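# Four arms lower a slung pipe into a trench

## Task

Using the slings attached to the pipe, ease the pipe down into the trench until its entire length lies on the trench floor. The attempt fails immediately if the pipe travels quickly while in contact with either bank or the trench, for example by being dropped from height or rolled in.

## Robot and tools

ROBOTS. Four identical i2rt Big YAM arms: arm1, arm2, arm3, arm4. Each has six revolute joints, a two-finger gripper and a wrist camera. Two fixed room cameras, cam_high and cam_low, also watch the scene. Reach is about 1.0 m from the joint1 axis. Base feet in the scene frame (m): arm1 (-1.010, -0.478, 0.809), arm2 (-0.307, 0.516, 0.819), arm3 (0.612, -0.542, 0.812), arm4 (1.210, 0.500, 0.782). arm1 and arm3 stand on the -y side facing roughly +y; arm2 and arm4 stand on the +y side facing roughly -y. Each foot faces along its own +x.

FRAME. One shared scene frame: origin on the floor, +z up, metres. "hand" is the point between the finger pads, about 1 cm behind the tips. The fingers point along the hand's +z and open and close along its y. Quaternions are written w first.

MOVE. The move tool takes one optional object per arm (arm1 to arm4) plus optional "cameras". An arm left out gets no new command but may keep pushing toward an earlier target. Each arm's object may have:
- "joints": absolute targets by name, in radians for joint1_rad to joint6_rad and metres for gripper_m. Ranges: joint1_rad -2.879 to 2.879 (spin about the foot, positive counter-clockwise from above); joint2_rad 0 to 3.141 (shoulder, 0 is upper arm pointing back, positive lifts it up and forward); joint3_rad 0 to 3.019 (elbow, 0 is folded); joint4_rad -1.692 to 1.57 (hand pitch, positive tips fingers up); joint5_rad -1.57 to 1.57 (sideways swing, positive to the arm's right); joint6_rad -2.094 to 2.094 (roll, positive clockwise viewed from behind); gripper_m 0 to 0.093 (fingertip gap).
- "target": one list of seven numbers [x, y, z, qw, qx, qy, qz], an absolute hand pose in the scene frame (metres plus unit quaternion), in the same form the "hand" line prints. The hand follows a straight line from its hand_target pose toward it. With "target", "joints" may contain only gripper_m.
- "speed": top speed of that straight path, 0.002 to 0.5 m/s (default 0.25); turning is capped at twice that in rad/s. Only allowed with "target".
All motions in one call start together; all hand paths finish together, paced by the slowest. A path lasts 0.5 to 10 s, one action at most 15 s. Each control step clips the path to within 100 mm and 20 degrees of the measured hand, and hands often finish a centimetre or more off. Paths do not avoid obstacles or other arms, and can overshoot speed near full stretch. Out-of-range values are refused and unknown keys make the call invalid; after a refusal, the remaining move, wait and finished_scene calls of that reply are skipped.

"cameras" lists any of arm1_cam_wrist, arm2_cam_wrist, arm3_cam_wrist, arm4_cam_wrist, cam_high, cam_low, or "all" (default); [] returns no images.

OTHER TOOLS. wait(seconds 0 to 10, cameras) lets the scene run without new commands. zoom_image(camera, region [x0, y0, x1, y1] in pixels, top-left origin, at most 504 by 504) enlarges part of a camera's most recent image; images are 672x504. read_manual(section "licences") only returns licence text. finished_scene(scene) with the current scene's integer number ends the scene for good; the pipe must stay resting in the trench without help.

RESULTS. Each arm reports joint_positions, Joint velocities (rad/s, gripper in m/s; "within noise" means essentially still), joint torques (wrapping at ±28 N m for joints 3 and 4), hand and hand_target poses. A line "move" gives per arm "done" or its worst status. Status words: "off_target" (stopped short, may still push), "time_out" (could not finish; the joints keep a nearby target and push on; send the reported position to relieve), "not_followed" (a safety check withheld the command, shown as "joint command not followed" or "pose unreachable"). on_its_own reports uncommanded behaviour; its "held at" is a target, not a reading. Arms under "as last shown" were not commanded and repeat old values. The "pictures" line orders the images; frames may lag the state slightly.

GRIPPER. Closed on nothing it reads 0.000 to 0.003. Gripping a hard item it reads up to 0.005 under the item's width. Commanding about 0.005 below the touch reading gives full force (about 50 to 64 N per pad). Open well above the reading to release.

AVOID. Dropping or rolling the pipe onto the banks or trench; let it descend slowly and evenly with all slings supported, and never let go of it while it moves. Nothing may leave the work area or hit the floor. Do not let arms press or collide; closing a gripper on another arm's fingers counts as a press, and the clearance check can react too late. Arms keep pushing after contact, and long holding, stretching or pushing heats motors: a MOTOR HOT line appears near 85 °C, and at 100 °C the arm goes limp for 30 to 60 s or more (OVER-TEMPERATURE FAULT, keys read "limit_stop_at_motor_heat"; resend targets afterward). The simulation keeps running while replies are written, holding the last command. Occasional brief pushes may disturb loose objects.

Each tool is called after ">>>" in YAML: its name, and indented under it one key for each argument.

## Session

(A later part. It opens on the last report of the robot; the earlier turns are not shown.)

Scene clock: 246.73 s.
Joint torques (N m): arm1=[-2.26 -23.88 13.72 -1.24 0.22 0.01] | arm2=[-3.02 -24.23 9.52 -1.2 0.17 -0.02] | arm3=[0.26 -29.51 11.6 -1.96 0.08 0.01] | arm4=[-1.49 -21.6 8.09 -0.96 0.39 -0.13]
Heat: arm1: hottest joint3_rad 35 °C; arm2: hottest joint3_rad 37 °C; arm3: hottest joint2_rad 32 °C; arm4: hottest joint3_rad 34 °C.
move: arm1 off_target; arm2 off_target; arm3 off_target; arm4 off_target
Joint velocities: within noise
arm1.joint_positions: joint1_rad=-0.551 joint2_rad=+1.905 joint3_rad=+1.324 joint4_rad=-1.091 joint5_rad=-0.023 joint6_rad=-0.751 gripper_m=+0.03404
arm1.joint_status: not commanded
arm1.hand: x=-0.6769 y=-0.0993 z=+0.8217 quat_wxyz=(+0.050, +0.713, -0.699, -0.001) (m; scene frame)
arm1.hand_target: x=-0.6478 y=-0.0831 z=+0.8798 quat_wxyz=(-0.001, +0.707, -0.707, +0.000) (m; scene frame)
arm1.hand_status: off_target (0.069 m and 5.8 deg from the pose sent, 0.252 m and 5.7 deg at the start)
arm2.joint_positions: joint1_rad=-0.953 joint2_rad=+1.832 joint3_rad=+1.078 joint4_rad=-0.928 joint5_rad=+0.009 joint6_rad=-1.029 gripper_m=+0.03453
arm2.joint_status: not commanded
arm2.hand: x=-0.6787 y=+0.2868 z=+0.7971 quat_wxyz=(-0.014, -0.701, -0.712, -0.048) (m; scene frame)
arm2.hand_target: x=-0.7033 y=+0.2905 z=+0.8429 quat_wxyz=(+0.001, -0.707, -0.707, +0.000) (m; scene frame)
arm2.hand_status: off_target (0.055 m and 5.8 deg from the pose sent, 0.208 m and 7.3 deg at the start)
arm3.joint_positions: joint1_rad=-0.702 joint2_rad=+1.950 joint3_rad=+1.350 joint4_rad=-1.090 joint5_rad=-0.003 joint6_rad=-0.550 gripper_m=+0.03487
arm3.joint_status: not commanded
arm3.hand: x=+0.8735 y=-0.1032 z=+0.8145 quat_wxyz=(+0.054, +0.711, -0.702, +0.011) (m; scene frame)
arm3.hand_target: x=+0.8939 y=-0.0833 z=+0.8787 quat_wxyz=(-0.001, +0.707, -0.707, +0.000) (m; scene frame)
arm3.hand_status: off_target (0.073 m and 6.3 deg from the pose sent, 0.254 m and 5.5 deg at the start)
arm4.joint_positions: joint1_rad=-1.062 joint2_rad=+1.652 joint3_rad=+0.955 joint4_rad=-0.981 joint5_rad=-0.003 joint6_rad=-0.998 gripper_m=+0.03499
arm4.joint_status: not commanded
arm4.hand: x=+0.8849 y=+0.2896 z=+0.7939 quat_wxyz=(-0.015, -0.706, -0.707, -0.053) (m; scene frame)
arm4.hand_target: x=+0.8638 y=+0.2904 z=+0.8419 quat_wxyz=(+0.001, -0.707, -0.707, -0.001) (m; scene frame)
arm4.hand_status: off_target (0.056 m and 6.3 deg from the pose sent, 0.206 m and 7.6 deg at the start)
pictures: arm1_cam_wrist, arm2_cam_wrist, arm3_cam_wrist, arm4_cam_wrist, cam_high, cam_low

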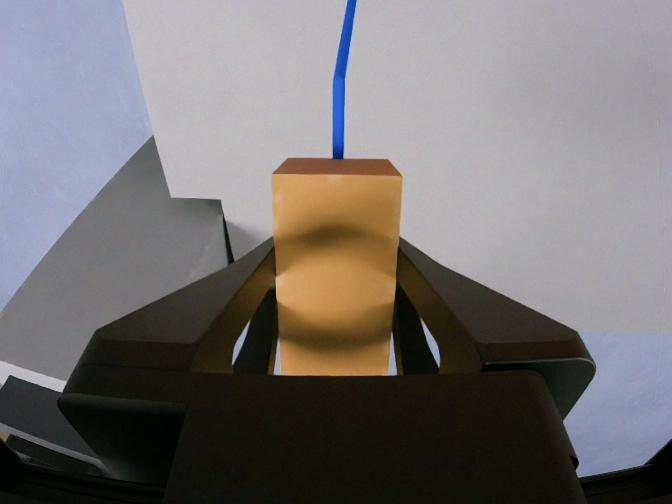

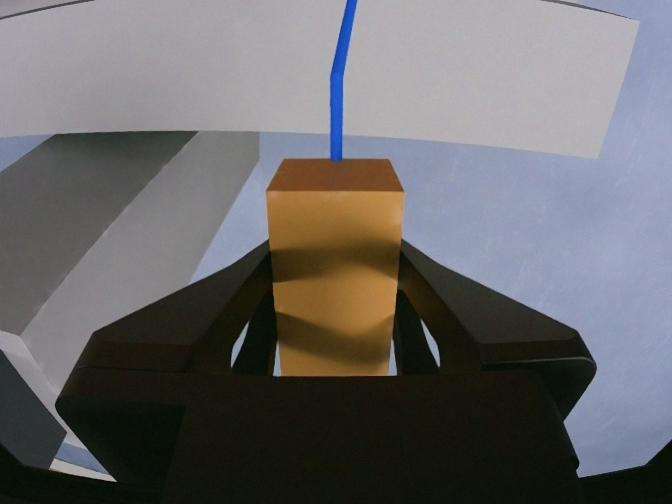

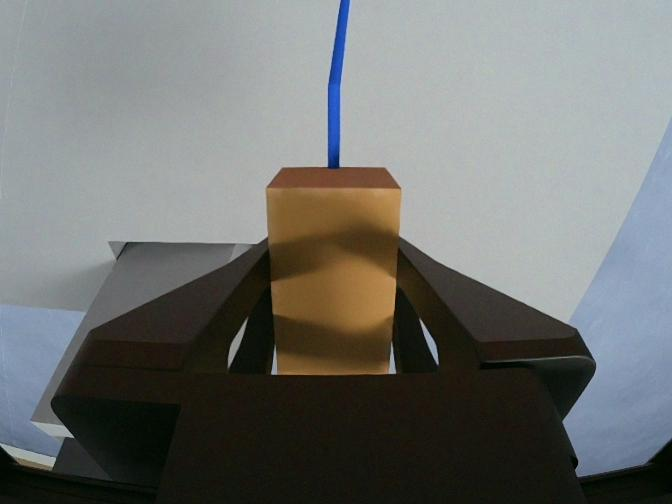

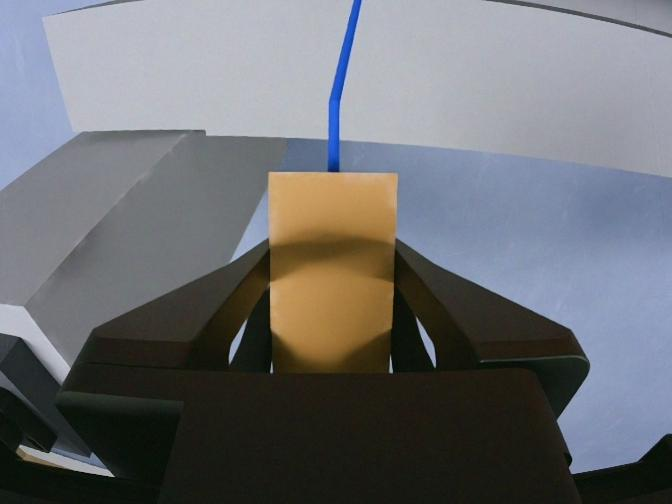

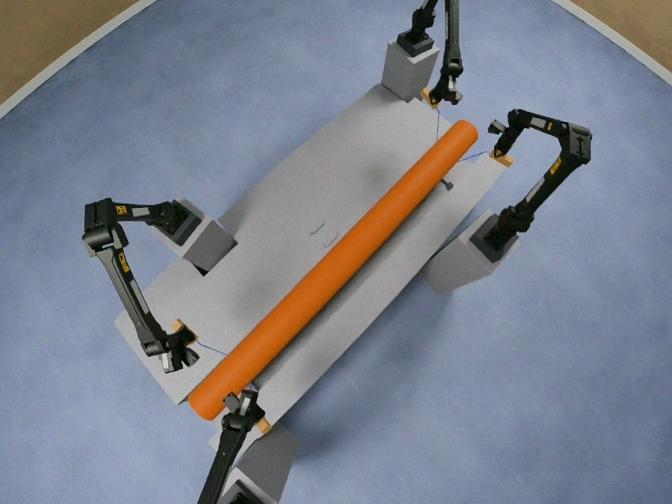

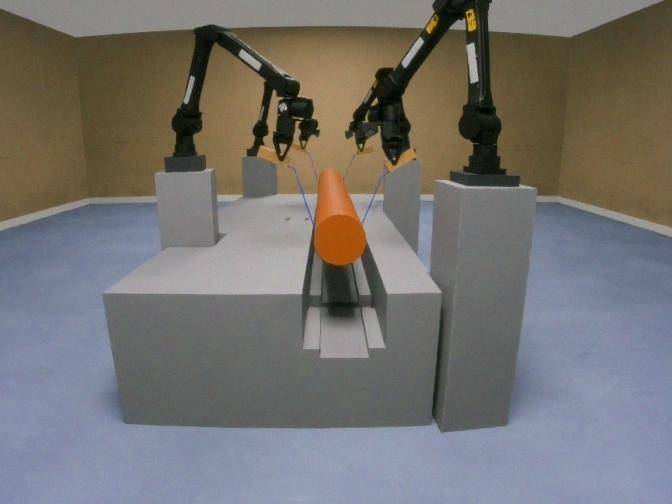

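>>> move:
  arm1: {"target": [-0.648, -0.069, 0.71, 0, 0.7071, -0.7071, 0], "speed": 0.08}
  arm2: {"target": [-0.703, 0.289, 0.673, 0, 0.7071, 0.7071, 0], "speed": 0.08}
  arm3: {"target": [0.894, -0.065, 0.71, 0, 0.7071, -0.7071, 0], "speed": 0.08}
  arm4: {"target": [0.864, 0.287, 0.672, 0, 0.7071, 0.7071, 0], "speed": 0.08}

>>> zoom_image:
  camera: "cam_low"
  region: [240, 130, 440, 380]

Scene clock: 265.70 s.
Joint torques (N m): arm1=[-1.85 -25.52 6.98 -0.12 0.2 0.03] | arm2=[-3.19 -22.89 5.74 -0.81 0.04 -0.01] | arm3=[0.67 -30.86 6.48 -0.84 0.06 0.03] | arm4=[-1.03 -21.01 3.67 -0.35 0.25 -0.06]
Heat: arm1: hottest joint3_rad 42 °C; arm2: hottest joint2_rad 37 °C; arm3: hottest joint2_rad 33 °C; arm4: hottest joint3_rad 34 °C.
move: arm1 off_target; arm2 off_target; arm3 off_target; arm4 off_target
Joint velocities: within noise
arm1.joint_positions: joint1_rad=-0.533 joint2_rad=+2.188 joint3_rad=+1.306 joint4_rad=-0.766 joint5_rad=-0.023 joint6_rad=-0.730 gripper_m=+0.03404
arm1.joint_status: not commanded
arm1.hand: x=-0.6711 y=-0.0830 z=+0.6702 quat_wxyz=(+0.037, +0.713, -0.701, -0.001) (m; scene frame)
arm1.hand_target: x=-0.6489 y=-0.0699 z=+0.7093 quat_wxyz=(+0.000, +0.707, -0.707, +0.000) (m; scene frame)
arm1.hand_status: off_target (0.048 m and 4.4 deg from the pose sent, 0.119 m and 5.8 deg at the start)
arm2.joint_positions: joint1_rad=-0.953 joint2_rad=+2.151 joint3_rad=+1.021 joint4_rad=-0.520 joint5_rad=+0.011 joint6_rad=-1.035 gripper_m=+0.03453
arm2.joint_status: not commanded
arm2.hand: x=-0.6731 y=+0.2883 z=+0.6432 quat_wxyz=(-0.010, -0.699, -0.714, -0.033) (m; scene frame)
arm2.hand_target: x=-0.7021 y=+0.2895 z=+0.6721 quat_wxyz=(+0.001, -0.707, -0.707, +0.000) (m; scene frame)
arm2.hand_status: off_target (0.042 m and 4.1 deg from the pose sent, 0.126 m and 5.8 deg at the start)
arm3.joint_positions: joint1_rad=-0.692 joint2_rad=+2.233 joint3_rad=+1.338 joint4_rad=-0.770 joint5_rad=-0.003 joint6_rad=-0.534 gripper_m=+0.03487
arm3.joint_status: not commanded
arm3.hand: x=+0.8756 y=-0.0880 z=+0.6619 quat_wxyz=(+0.041, +0.709, -0.704, +0.008) (m; scene frame)
arm3.hand_target: x=+0.8932 y=-0.0663 z=+0.7088 quat_wxyz=(+0.000, +0.707, -0.707, +0.000) (m; scene frame)
arm3.hand_status: off_target (0.056 m and 4.9 deg from the pose sent, 0.113 m and 6.3 deg at the start)
arm4.joint_positions: joint1_rad=-1.062 joint2_rad=+1.990 joint3_rad=+0.865 joint4_rad=-0.515 joint5_rad=+0.000 joint6_rad=-0.999 gripper_m=+0.03499
arm4.joint_status: not commanded
arm4.hand: x=+0.8865 y=+0.2903 z=+0.6399 quat_wxyz=(-0.010, -0.706, -0.708, -0.035) (m; scene frame)
arm4.hand_target: x=+0.8647 y=+0.2872 z=+0.6702 quat_wxyz=(+0.001, -0.707, -0.707, +0.000) (m; scene frame)
arm4.hand_status: off_target (0.039 m and 4.1 deg from the pose sent, 0.124 m and 6.3 deg at the start)
pictures: arm1_cam_wrist, arm2_cam_wrist, arm3_cam_wrist, arm4_cam_wrist, cam_high, cam_low

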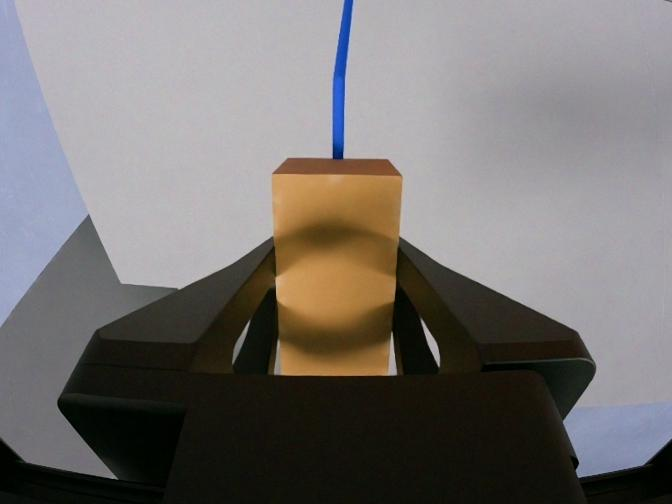

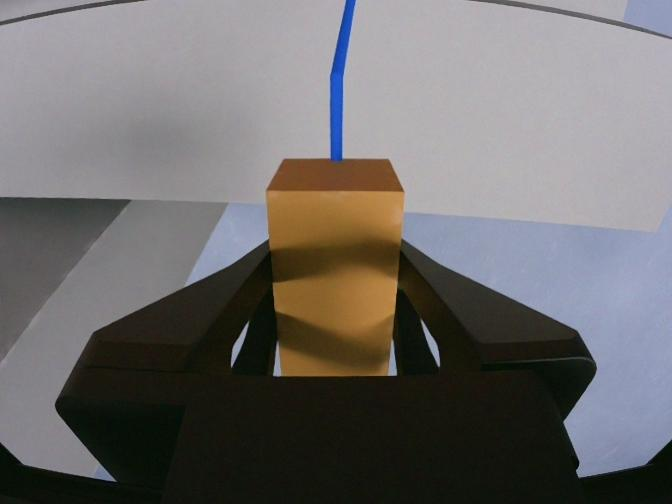

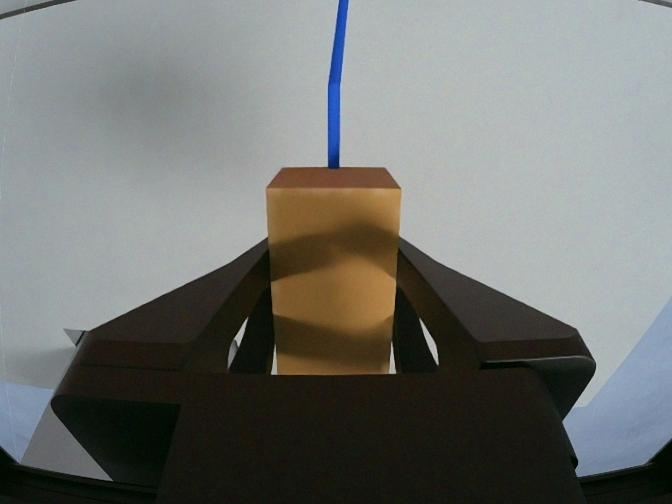

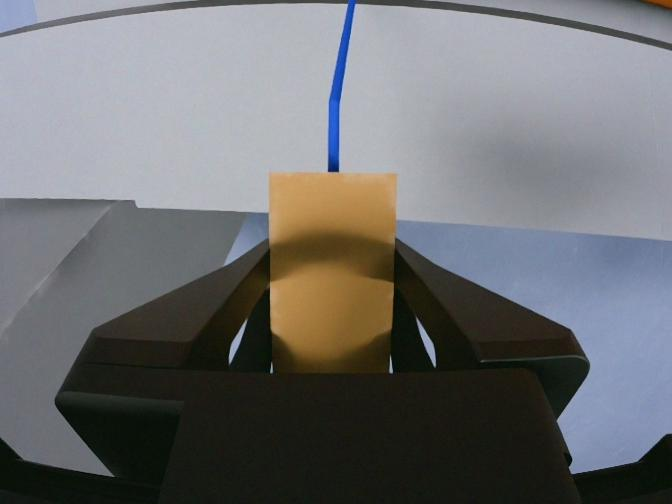

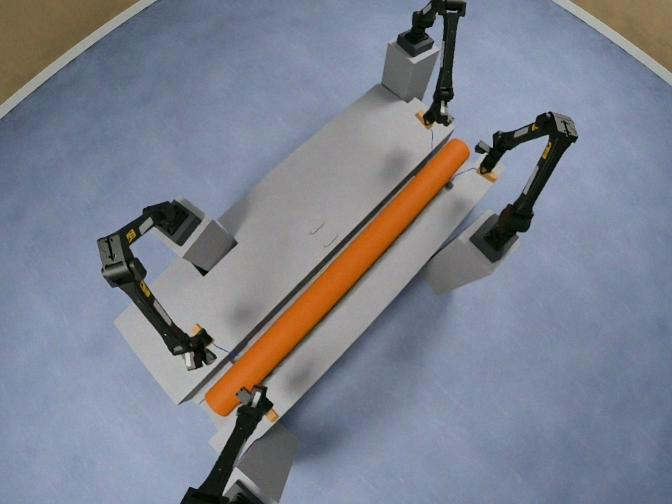

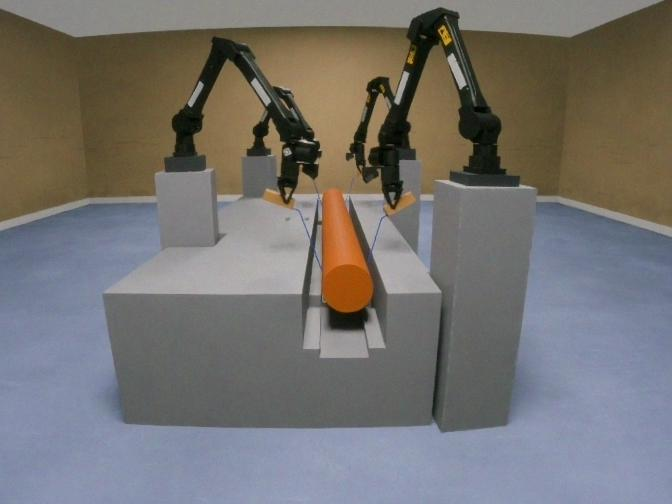

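Scaled by 2.016.

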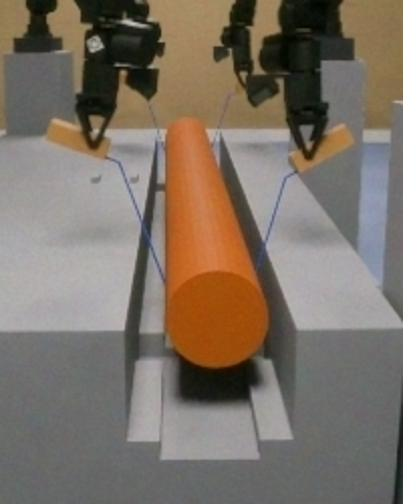

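>>> move:
  arm1: {"target": [-0.648, -0.083, 0.655, 0, 0.7071, -0.7071, 0], "speed": 0.06}
  arm2: {"target": [-0.703, 0.276, 0.622, 0, 0.7071, 0.7071, 0], "speed": 0.06}
  arm3: {"target": [0.894, -0.078, 0.66, 0, 0.7071, -0.7071, 0], "speed": 0.06}
  arm4: {"target": [0.864, 0.272, 0.622, 0, 0.7071, 0.7071, 0], "speed": 0.06}

>>> zoom_image:
  camera: "cam_low"
  region: [240, 130, 440, 380]

Scene clock: 282.17 s.
Joint torques (N m): arm1=[-3.02 -25 5.49 -0.13 0.27 -0.15] | arm2=[-1.38 -23 5.86 -0.85 0 0.1] | arm3=[-0.26 -30.56 4.88 -0.65 0.05 -0.1] | arm4=[-0.38 -20.66 4.16 -0.44 0.2 0.2]
Heat: arm1: hottest joint3_rad 39 °C; arm2: hottest joint2_rad 40 °C; arm3: hottest joint2_rad 38 °C; arm4: hottest joint2_rad 33 °C.
move: arm1 off_target; arm2 off_target; arm3 off_target; arm4 off_target
Joint velocities: within noise
arm1.joint_positions: joint1_rad=-0.533 joint2_rad=+2.268 joint3_rad=+1.289 joint4_rad=-0.644 joint5_rad=-0.022 joint6_rad=-0.729 gripper_m=+0.03404
arm1.joint_status: not commanded
arm1.hand: x=-0.6726 y=-0.0860 z=+0.6245 quat_wxyz=(+0.025, +0.713, -0.701, -0.001) (m; scene frame)
arm1.hand_target: x=-0.6485 y=-0.0834 z=+0.6542 quat_wxyz=(+0.000, +0.707, -0.707, +0.001) (m; scene frame)
arm1.hand_status: off_target (0.039 m and 3.1 deg from the pose sent, 0.028 m and 4.4 deg at the start)
arm2.joint_positions: joint1_rad=-0.953 joint2_rad=+2.278 joint3_rad=+1.051 joint4_rad=-0.429 joint5_rad=+0.010 joint6_rad=-1.025 gripper_m=+0.03453
arm2.joint_status: not commanded
arm2.hand: x=-0.6712 y=+0.2886 z=+0.5936 quat_wxyz=(-0.010, -0.702, -0.711, -0.036) (m; scene frame)
arm2.hand_target: x=-0.7020 y=+0.2766 z=+0.6218 quat_wxyz=(+0.000, -0.707, -0.707, +0.000) (m; scene frame)
arm2.hand_status: off_target (0.044 m and 4.4 deg from the pose sent, 0.039 m and 4.1 deg at the start)
arm3.joint_positions: joint1_rad=-0.692 joint2_rad=+2.304 joint3_rad=+1.317 joint4_rad=-0.661 joint5_rad=-0.002 joint6_rad=-0.534 gripper_m=+0.03487
arm3.joint_status: not commanded
arm3.hand: x=+0.8727 y=-0.0933 z=+0.6199 quat_wxyz=(+0.033, +0.709, -0.704, +0.007) (m; scene frame)
arm3.hand_target: x=+0.8935 y=-0.0789 z=+0.6587 quat_wxyz=(+0.000, +0.707, -0.707, +0.001) (m; scene frame)
arm3.hand_status: off_target (0.048 m and 3.9 deg from the pose sent, 0.021 m and 4.9 deg at the start)
arm4.joint_positions: joint1_rad=-1.044 joint2_rad=+2.120 joint3_rad=+0.879 joint4_rad=-0.401 joint5_rad=+0.000 joint6_rad=-0.992 gripper_m=+0.03499
arm4.joint_status: not commanded
arm4.hand: x=+0.8921 y=+0.2853 z=+0.5925 quat_wxyz=(-0.010, -0.702, -0.711, -0.036) (m; scene frame)
arm4.hand_target: x=+0.8649 y=+0.2726 z=+0.6211 quat_wxyz=(+0.000, -0.707, -0.707, +0.000) (m; scene frame)
arm4.hand_status: off_target (0.043 m and 4.3 deg from the pose sent, 0.034 m and 4.2 deg at the start)
pictures: arm1_cam_wrist, arm2_cam_wrist, arm3_cam_wrist, arm4_cam_wrist, cam_high, cam_low

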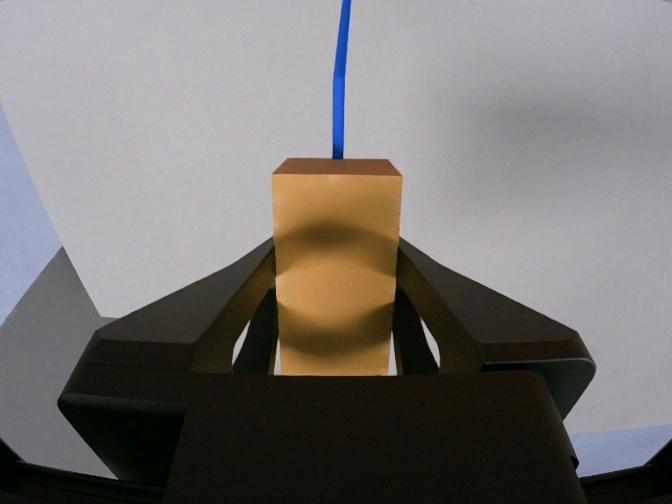

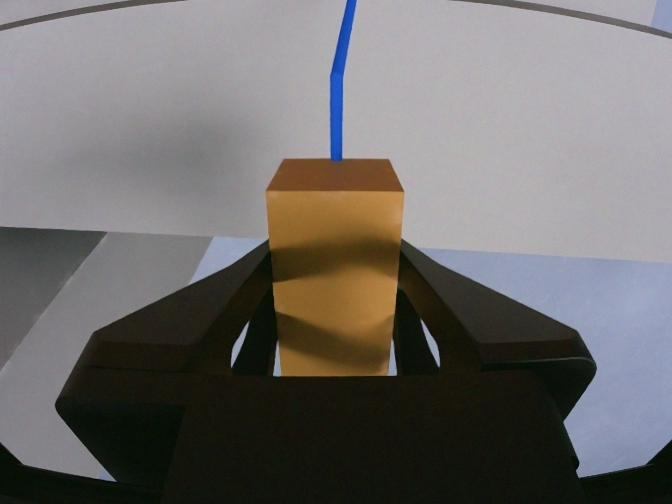

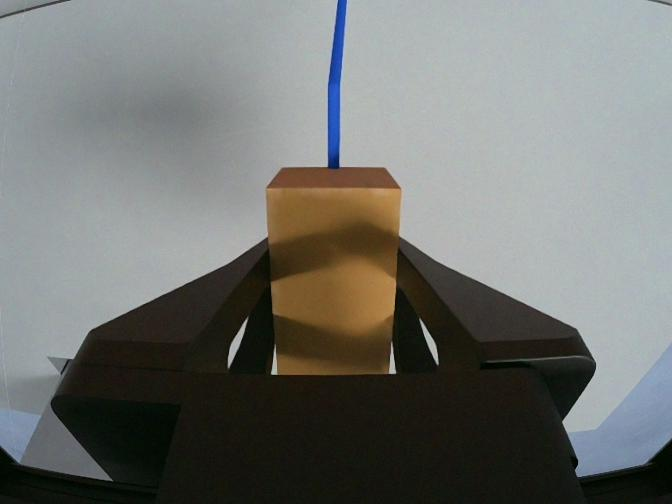

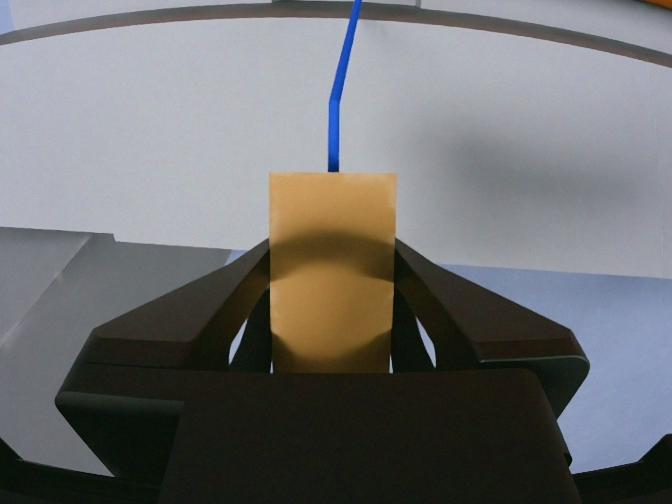

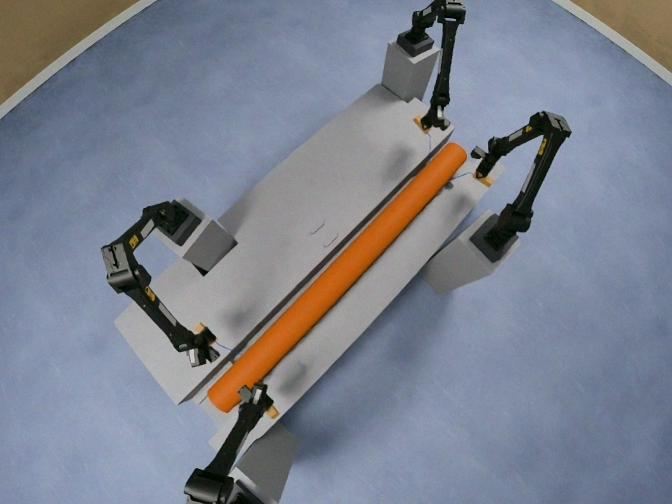

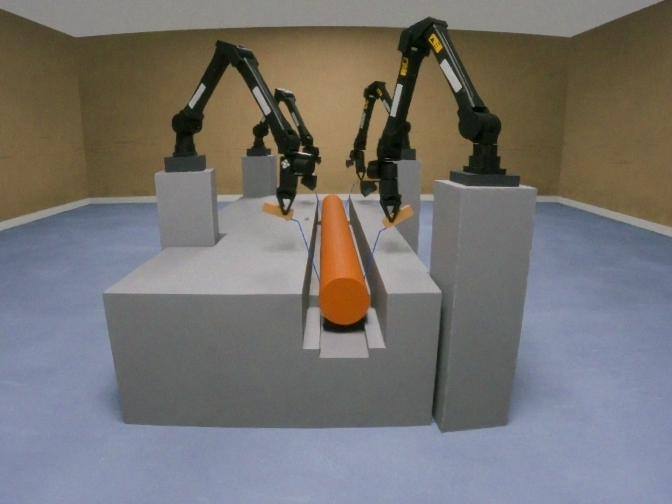

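Scaled by 2.016.

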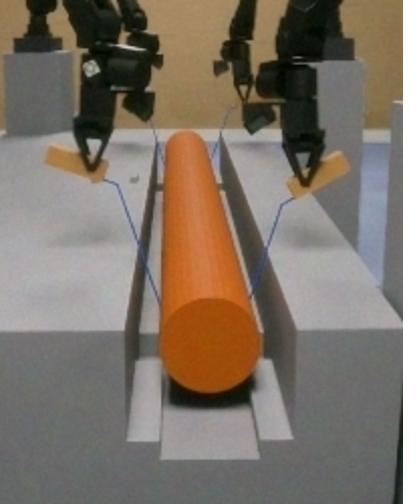

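>>> move:
  arm1: {"target": [-0.648, -0.086, 0.595, 0, 0.7071, -0.7071, 0], "speed": 0.04}
  arm2: {"target": [-0.703, 0.271, 0.562, 0, 0.7071, 0.7071, 0], "speed": 0.04}
  arm3: {"target": [0.894, -0.082, 0.60, 0, 0.7071, -0.7071, 0], "speed": 0.04}
  arm4: {"target": [0.864, 0.267, 0.562, 0, 0.7071, 0.7071, 0], "speed": 0.04}

>>> zoom_image:
  camera: "cam_low"
  region: [240, 130, 440, 380]

Scene clock: 288.13 s.
Joint torques (N m): arm1=[-3.43 -23.77 5.6 -0.06 0.44 -0.1] | arm2=[-0.91 -22.65 4.68 -0.58 -0.02 0.16] | arm3=[-0.44 -26.23 5.68 -0.21 0.01 -0.1] | arm4=[-0.15 -18.84 3.22 0.08 0.19 0.25]
Heat: arm1: hottest joint3_rad 38 °C; arm2: hottest joint2_rad 40 °C; arm3: hottest joint2_rad 39 °C; arm4: hottest joint2_rad 33 °C.
move: arm1 off_target; arm2 off_target; arm3 off_target; arm4 off_target
Joint velocities: within noise
arm1.joint_positions: joint1_rad=-0.534 joint2_rad=+2.364 joint3_rad=+1.297 joint4_rad=-0.539 joint5_rad=-0.026 joint6_rad=-0.732 gripper_m=+0.03404
arm1.joint_status: not commanded
arm1.hand: x=-0.6735 y=-0.0874 z=+0.5776 quat_wxyz=(+0.016, +0.714, -0.700, -0.004) (m; scene frame)
arm1.hand_target: x=-0.6484 y=-0.0864 z=+0.5950 quat_wxyz=(+0.000, +0.707, -0.707, +0.000) (m; scene frame)
arm1.hand_status: off_target (0.031 m and 2.2 deg from the pose sent, 0.038 m and 3.1 deg at the start)
arm2.joint_positions: joint1_rad=-0.953 joint2_rad=+2.418 joint3_rad=+1.112 joint4_rad=-0.340 joint5_rad=+0.010 joint6_rad=-1.021 gripper_m=+0.03453
arm2.joint_status: not commanded
arm2.hand: x=-0.6753 y=+0.2852 z=+0.5403 quat_wxyz=(-0.009, -0.704, -0.709, -0.031) (m; scene frame)
arm2.hand_target: x=-0.7025 y=+0.2713 z=+0.5622 quat_wxyz=(+0.000, -0.707, -0.707, +0.000) (m; scene frame)
arm2.hand_status: off_target (0.038 m and 3.7 deg from the pose sent, 0.048 m and 4.4 deg at the start)
arm3.joint_positions: joint1_rad=-0.695 joint2_rad=+2.375 joint3_rad=+1.317 joint4_rad=-0.567 joint5_rad=-0.001 joint6_rad=-0.540 gripper_m=+0.03487
arm3.joint_status: not commanded
arm3.hand: x=+0.8737 y=-0.0955 z=+0.5831 quat_wxyz=(+0.022, +0.710, -0.703, +0.004) (m; scene frame)
arm3.hand_target: x=+0.8937 y=-0.0826 z=+0.6002 quat_wxyz=(+0.000, +0.707, -0.707, +0.000) (m; scene frame)
arm3.hand_status: off_target (0.030 m and 2.6 deg from the pose sent, 0.031 m and 3.9 deg at the start)
arm4.joint_positions: joint1_rad=-1.036 joint2_rad=+2.257 joint3_rad=+0.927 joint4_rad=-0.294 joint5_rad=-0.001 joint6_rad=-0.987 gripper_m=+0.03498
arm4.joint_status: not commanded
arm4.hand: x=+0.8867 y=+0.2777 z=+0.5452 quat_wxyz=(-0.008, -0.701, -0.713, -0.027) (m; scene frame)
arm4.hand_target: x=+0.8643 y=+0.2673 z=+0.5621 quat_wxyz=(+0.000, -0.707, -0.707, +0.000) (m; scene frame)
arm4.hand_status: off_target (0.030 m and 3.3 deg from the pose sent, 0.045 m and 4.3 deg at the start)
pictures: arm1_cam_wrist, arm2_cam_wrist, arm3_cam_wrist, arm4_cam_wrist, cam_high, cam_low

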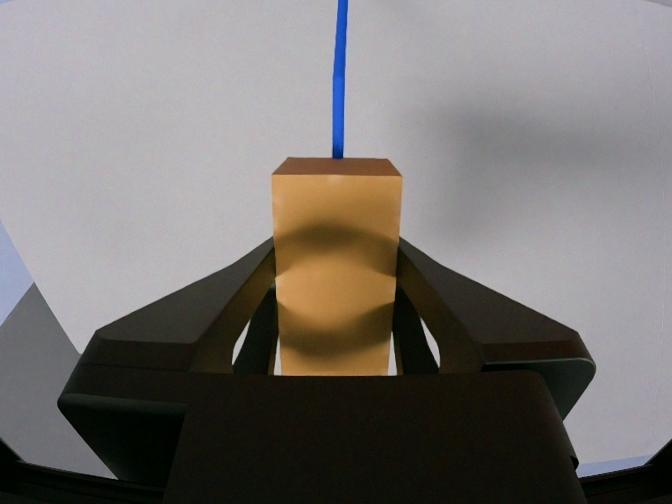

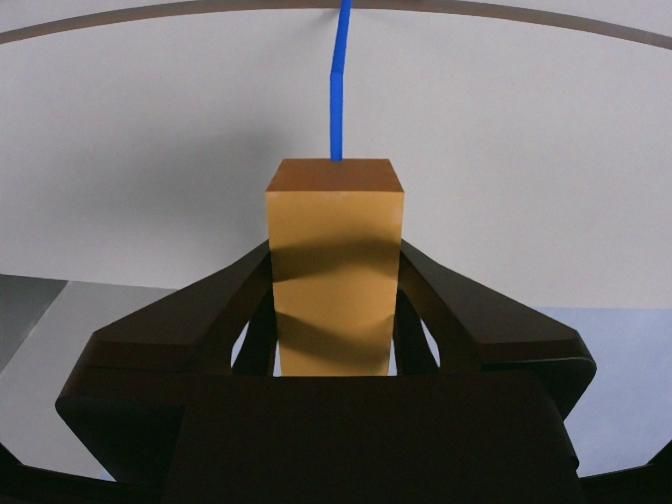

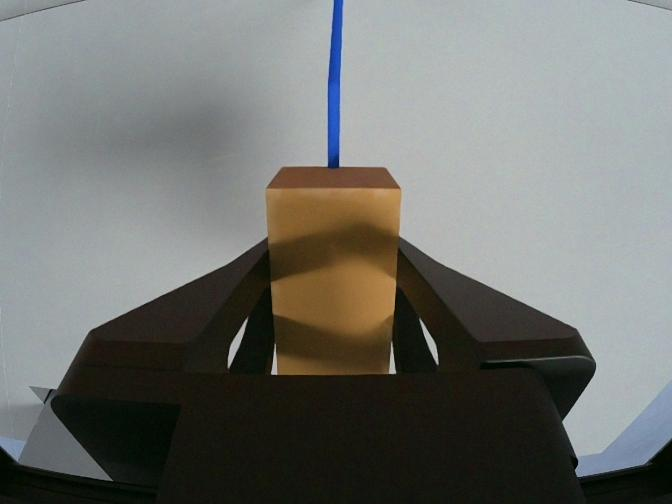

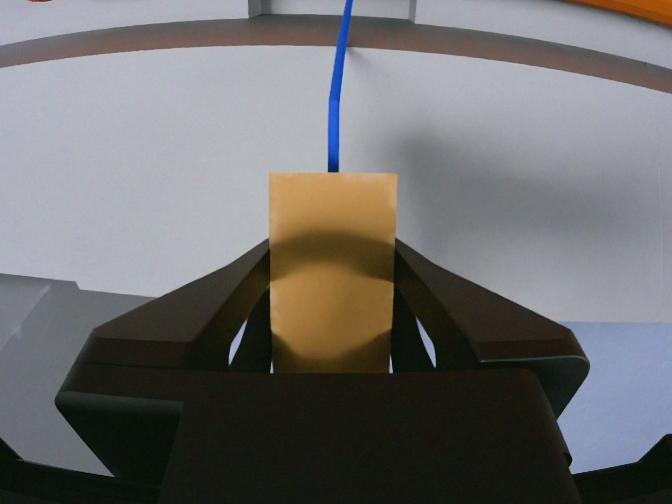

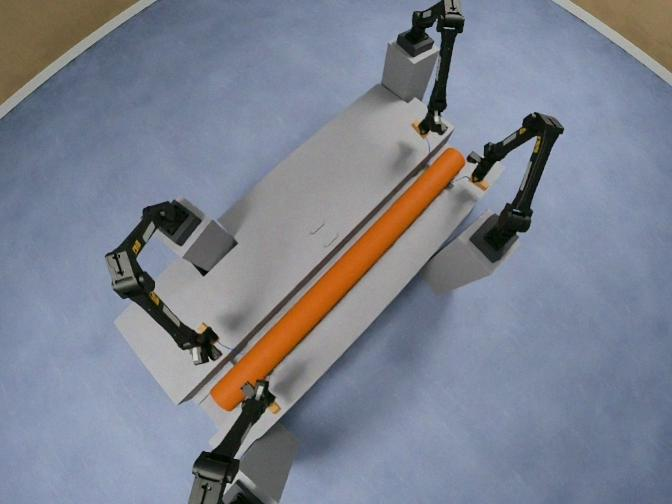

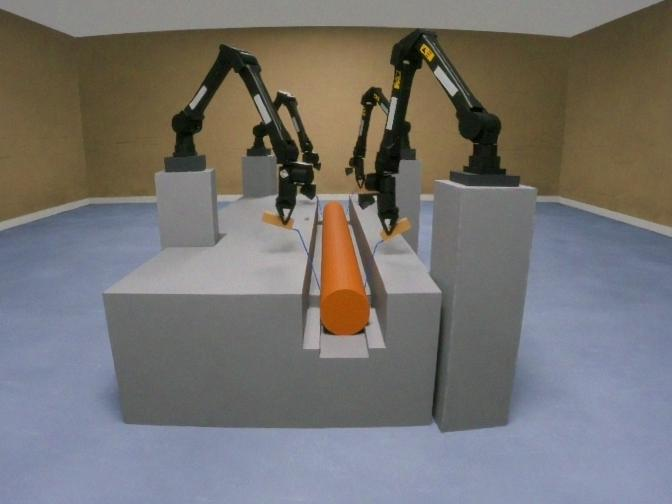

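Scaled by 2.016.

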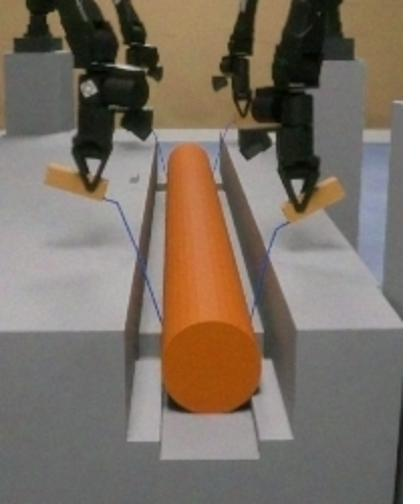

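>>> move:
  arm1: {"target": [-0.648, -0.086, 0.53, 0, 0.7071, -0.7071, 0], "speed": 0.05}
  arm2: {"target": [-0.703, 0.268, 0.51, 0, 0.7071, 0.7071, 0], "speed": 0.05}
  arm3: {"target": [0.894, -0.082, 0.53, 0, 0.7071, -0.7071, 0], "speed": 0.05}
  arm4: {"target": [0.864, 0.265, 0.51, 0, 0.7071, 0.7071, 0], "speed": 0.05}

>>> zoom_image:
  camera: "cam_low"
  region: [240, 130, 440, 380]

Scene clock: 294.23 s.
Joint torques (N m): arm1=[-0.73 -18.55 5.79 0.81 0.02 -0.07] | arm2=[-0.56 -18.55 4.88 -0.02 -0.08 0.2] | arm3=[0.44 -23.41 5.44 0.38 -0.05 -0.06] | arm4=[0.09 -15.97 3.07 0.55 0.11 0.28]
Heat: arm1: hottest joint2_rad 37 °C; arm2: hottest joint2_rad 40 °C; arm3: hottest joint2_rad 38 °C; arm4: hottest joint2_rad 33 °C.
move: arm1 off_target; arm2 off_target; arm3 off_target; arm4 off_target
Joint velocities: within noise
arm1.joint_positions: joint1_rad=-0.557 joint2_rad=+2.459 joint3_rad=+1.348 joint4_rad=-0.477 joint5_rad=-0.019 joint6_rad=-0.734 gripper_m=+0.03404
arm1.joint_status: not commanded
arm1.hand: x=-0.6571 y=-0.0905 z=+0.5386 quat_wxyz=(+0.007, +0.706, -0.708, -0.001) (m; scene frame)
arm1.hand_target: x=-0.6483 y=-0.0863 z=+0.5303 quat_wxyz=(+0.000, +0.707, -0.707, +0.000) (m; scene frame)
arm1.hand_status: off_target (0.013 m and 0.8 deg from the pose sent, 0.054 m and 2.2 deg at the start)
arm2.joint_positions: joint1_rad=-0.953 joint2_rad=+2.500 joint3_rad=+1.177 joint4_rad=-0.287 joint5_rad=+0.012 joint6_rad=-1.021 gripper_m=+0.03453
arm2.joint_status: not commanded
arm2.hand: x=-0.6906 y=+0.2754 z=+0.5108 quat_wxyz=(-0.004, -0.705, -0.709, -0.014) (m; scene frame)
arm2.hand_target: x=-0.7028 y=+0.2681 z=+0.5104 quat_wxyz=(+0.000, -0.707, -0.707, +0.000) (m; scene frame)
arm2.hand_status: off_target (0.014 m and 1.7 deg from the pose sent, 0.045 m and 3.8 deg at the start)
arm3.joint_positions: joint1_rad=-0.706 joint2_rad=+2.495 joint3_rad=+1.379 joint4_rad=-0.487 joint5_rad=-0.001 joint6_rad=-0.542 gripper_m=+0.03487
arm3.joint_status: not commanded
arm3.hand: x=+0.8835 y=-0.0901 z=+0.5326 quat_wxyz=(+0.011, +0.708, -0.707, +0.001) (m; scene frame)
arm3.hand_target: x=+0.8939 y=-0.0824 z=+0.5303 quat_wxyz=(+0.000, +0.707, -0.707, +0.000) (m; scene frame)
arm3.hand_status: off_target (0.014 m and 1.3 deg from the pose sent, 0.058 m and 2.6 deg at the start)
arm4.joint_positions: joint1_rad=-1.036 joint2_rad=+2.361 joint3_rad=+0.980 joint4_rad=-0.219 joint5_rad=+0.002 joint6_rad=-0.987 gripper_m=+0.03498
arm4.joint_status: not commanded
arm4.hand: x=+0.8773 y=+0.2715 z=+0.5090 quat_wxyz=(-0.004, -0.701, -0.713, -0.015) (m; scene frame)
arm4.hand_target: x=+0.8642 y=+0.2652 z=+0.5103 quat_wxyz=(+0.000, -0.707, -0.707, +0.000) (m; scene frame)
arm4.hand_status: off_target (0.015 m and 2.0 deg from the pose sent, 0.044 m and 3.3 deg at the start)
pictures: arm1_cam_wrist, arm2_cam_wrist, arm3_cam_wrist, arm4_cam_wrist, cam_high, cam_low

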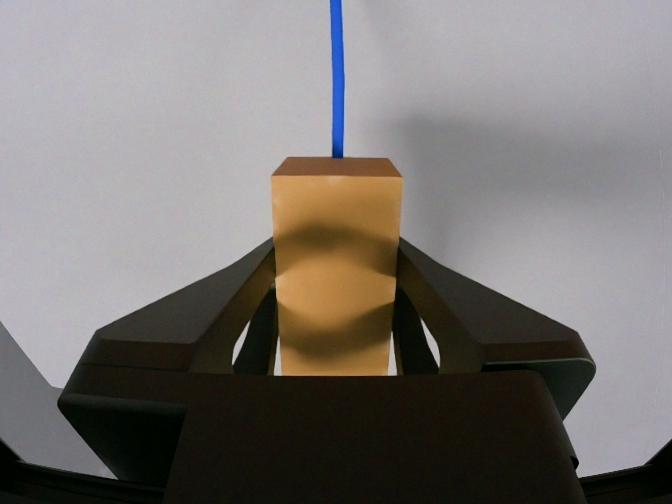

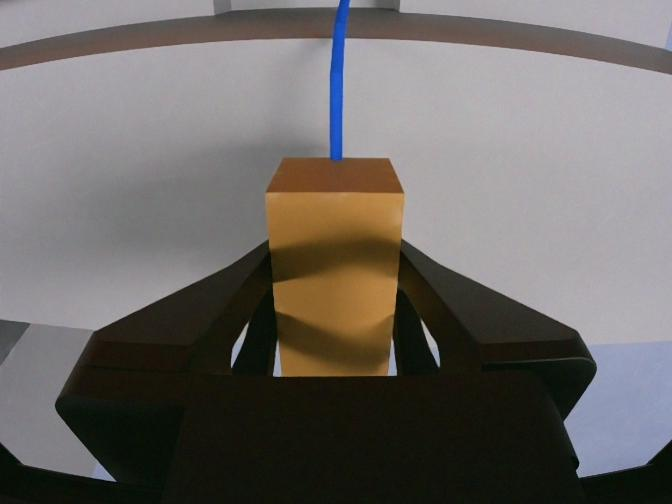

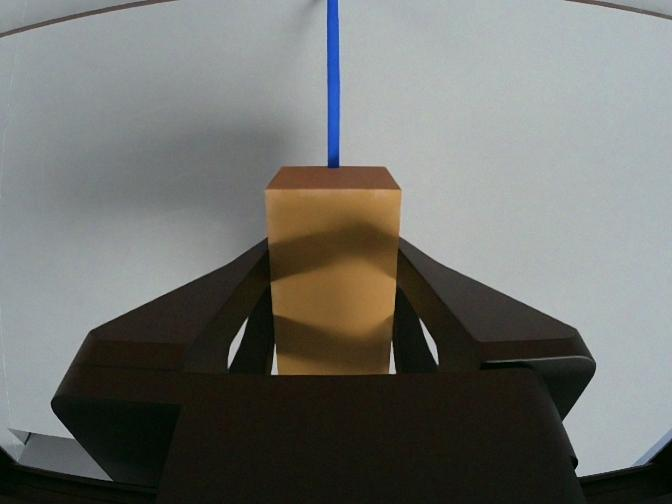

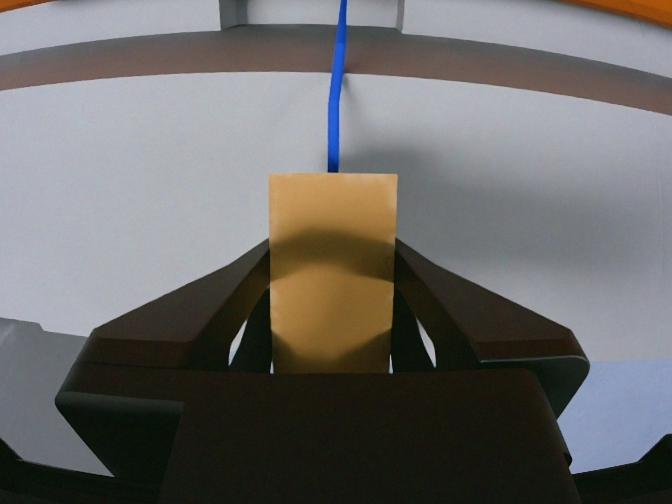

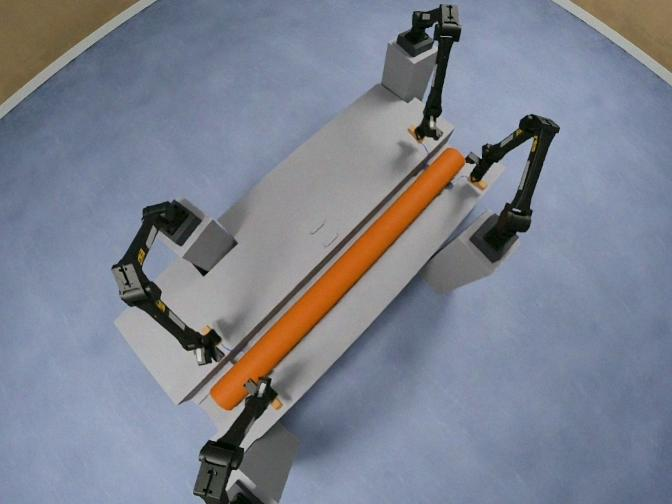

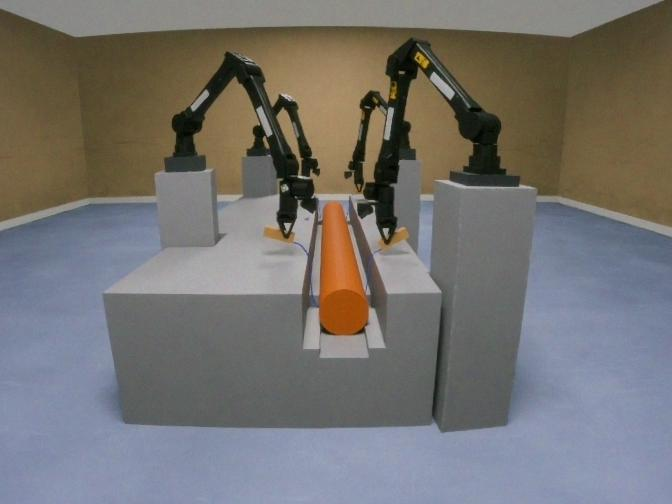

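Scaled by 2.016.

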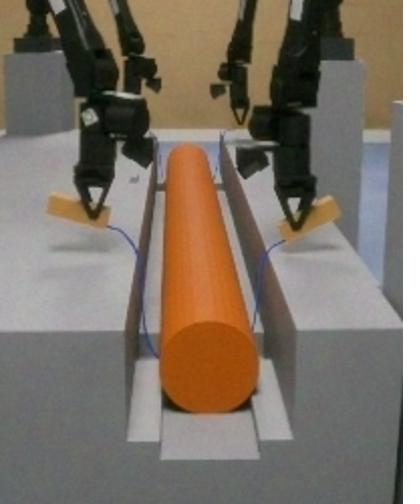

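>>> zoom_image:
  camera: "cam_low"
  region: [290, 270, 400, 370]

>>> zoom_image:
  camera: "cam_high"
  region: [180, 120, 520, 440]

Scaled by 4.582.

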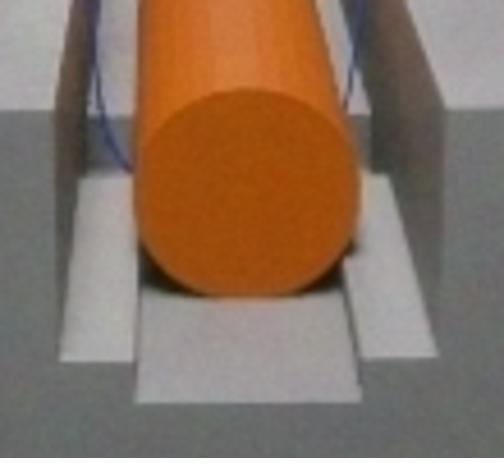

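Scaled by 1.482.

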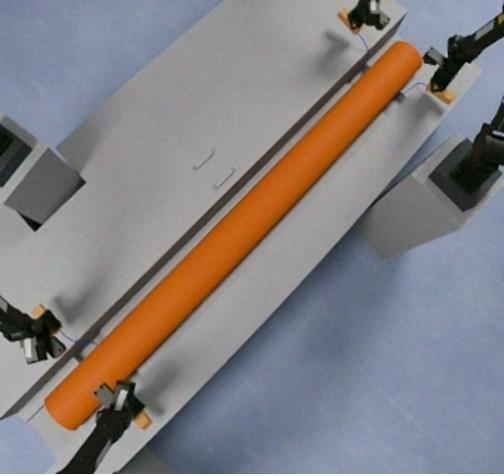

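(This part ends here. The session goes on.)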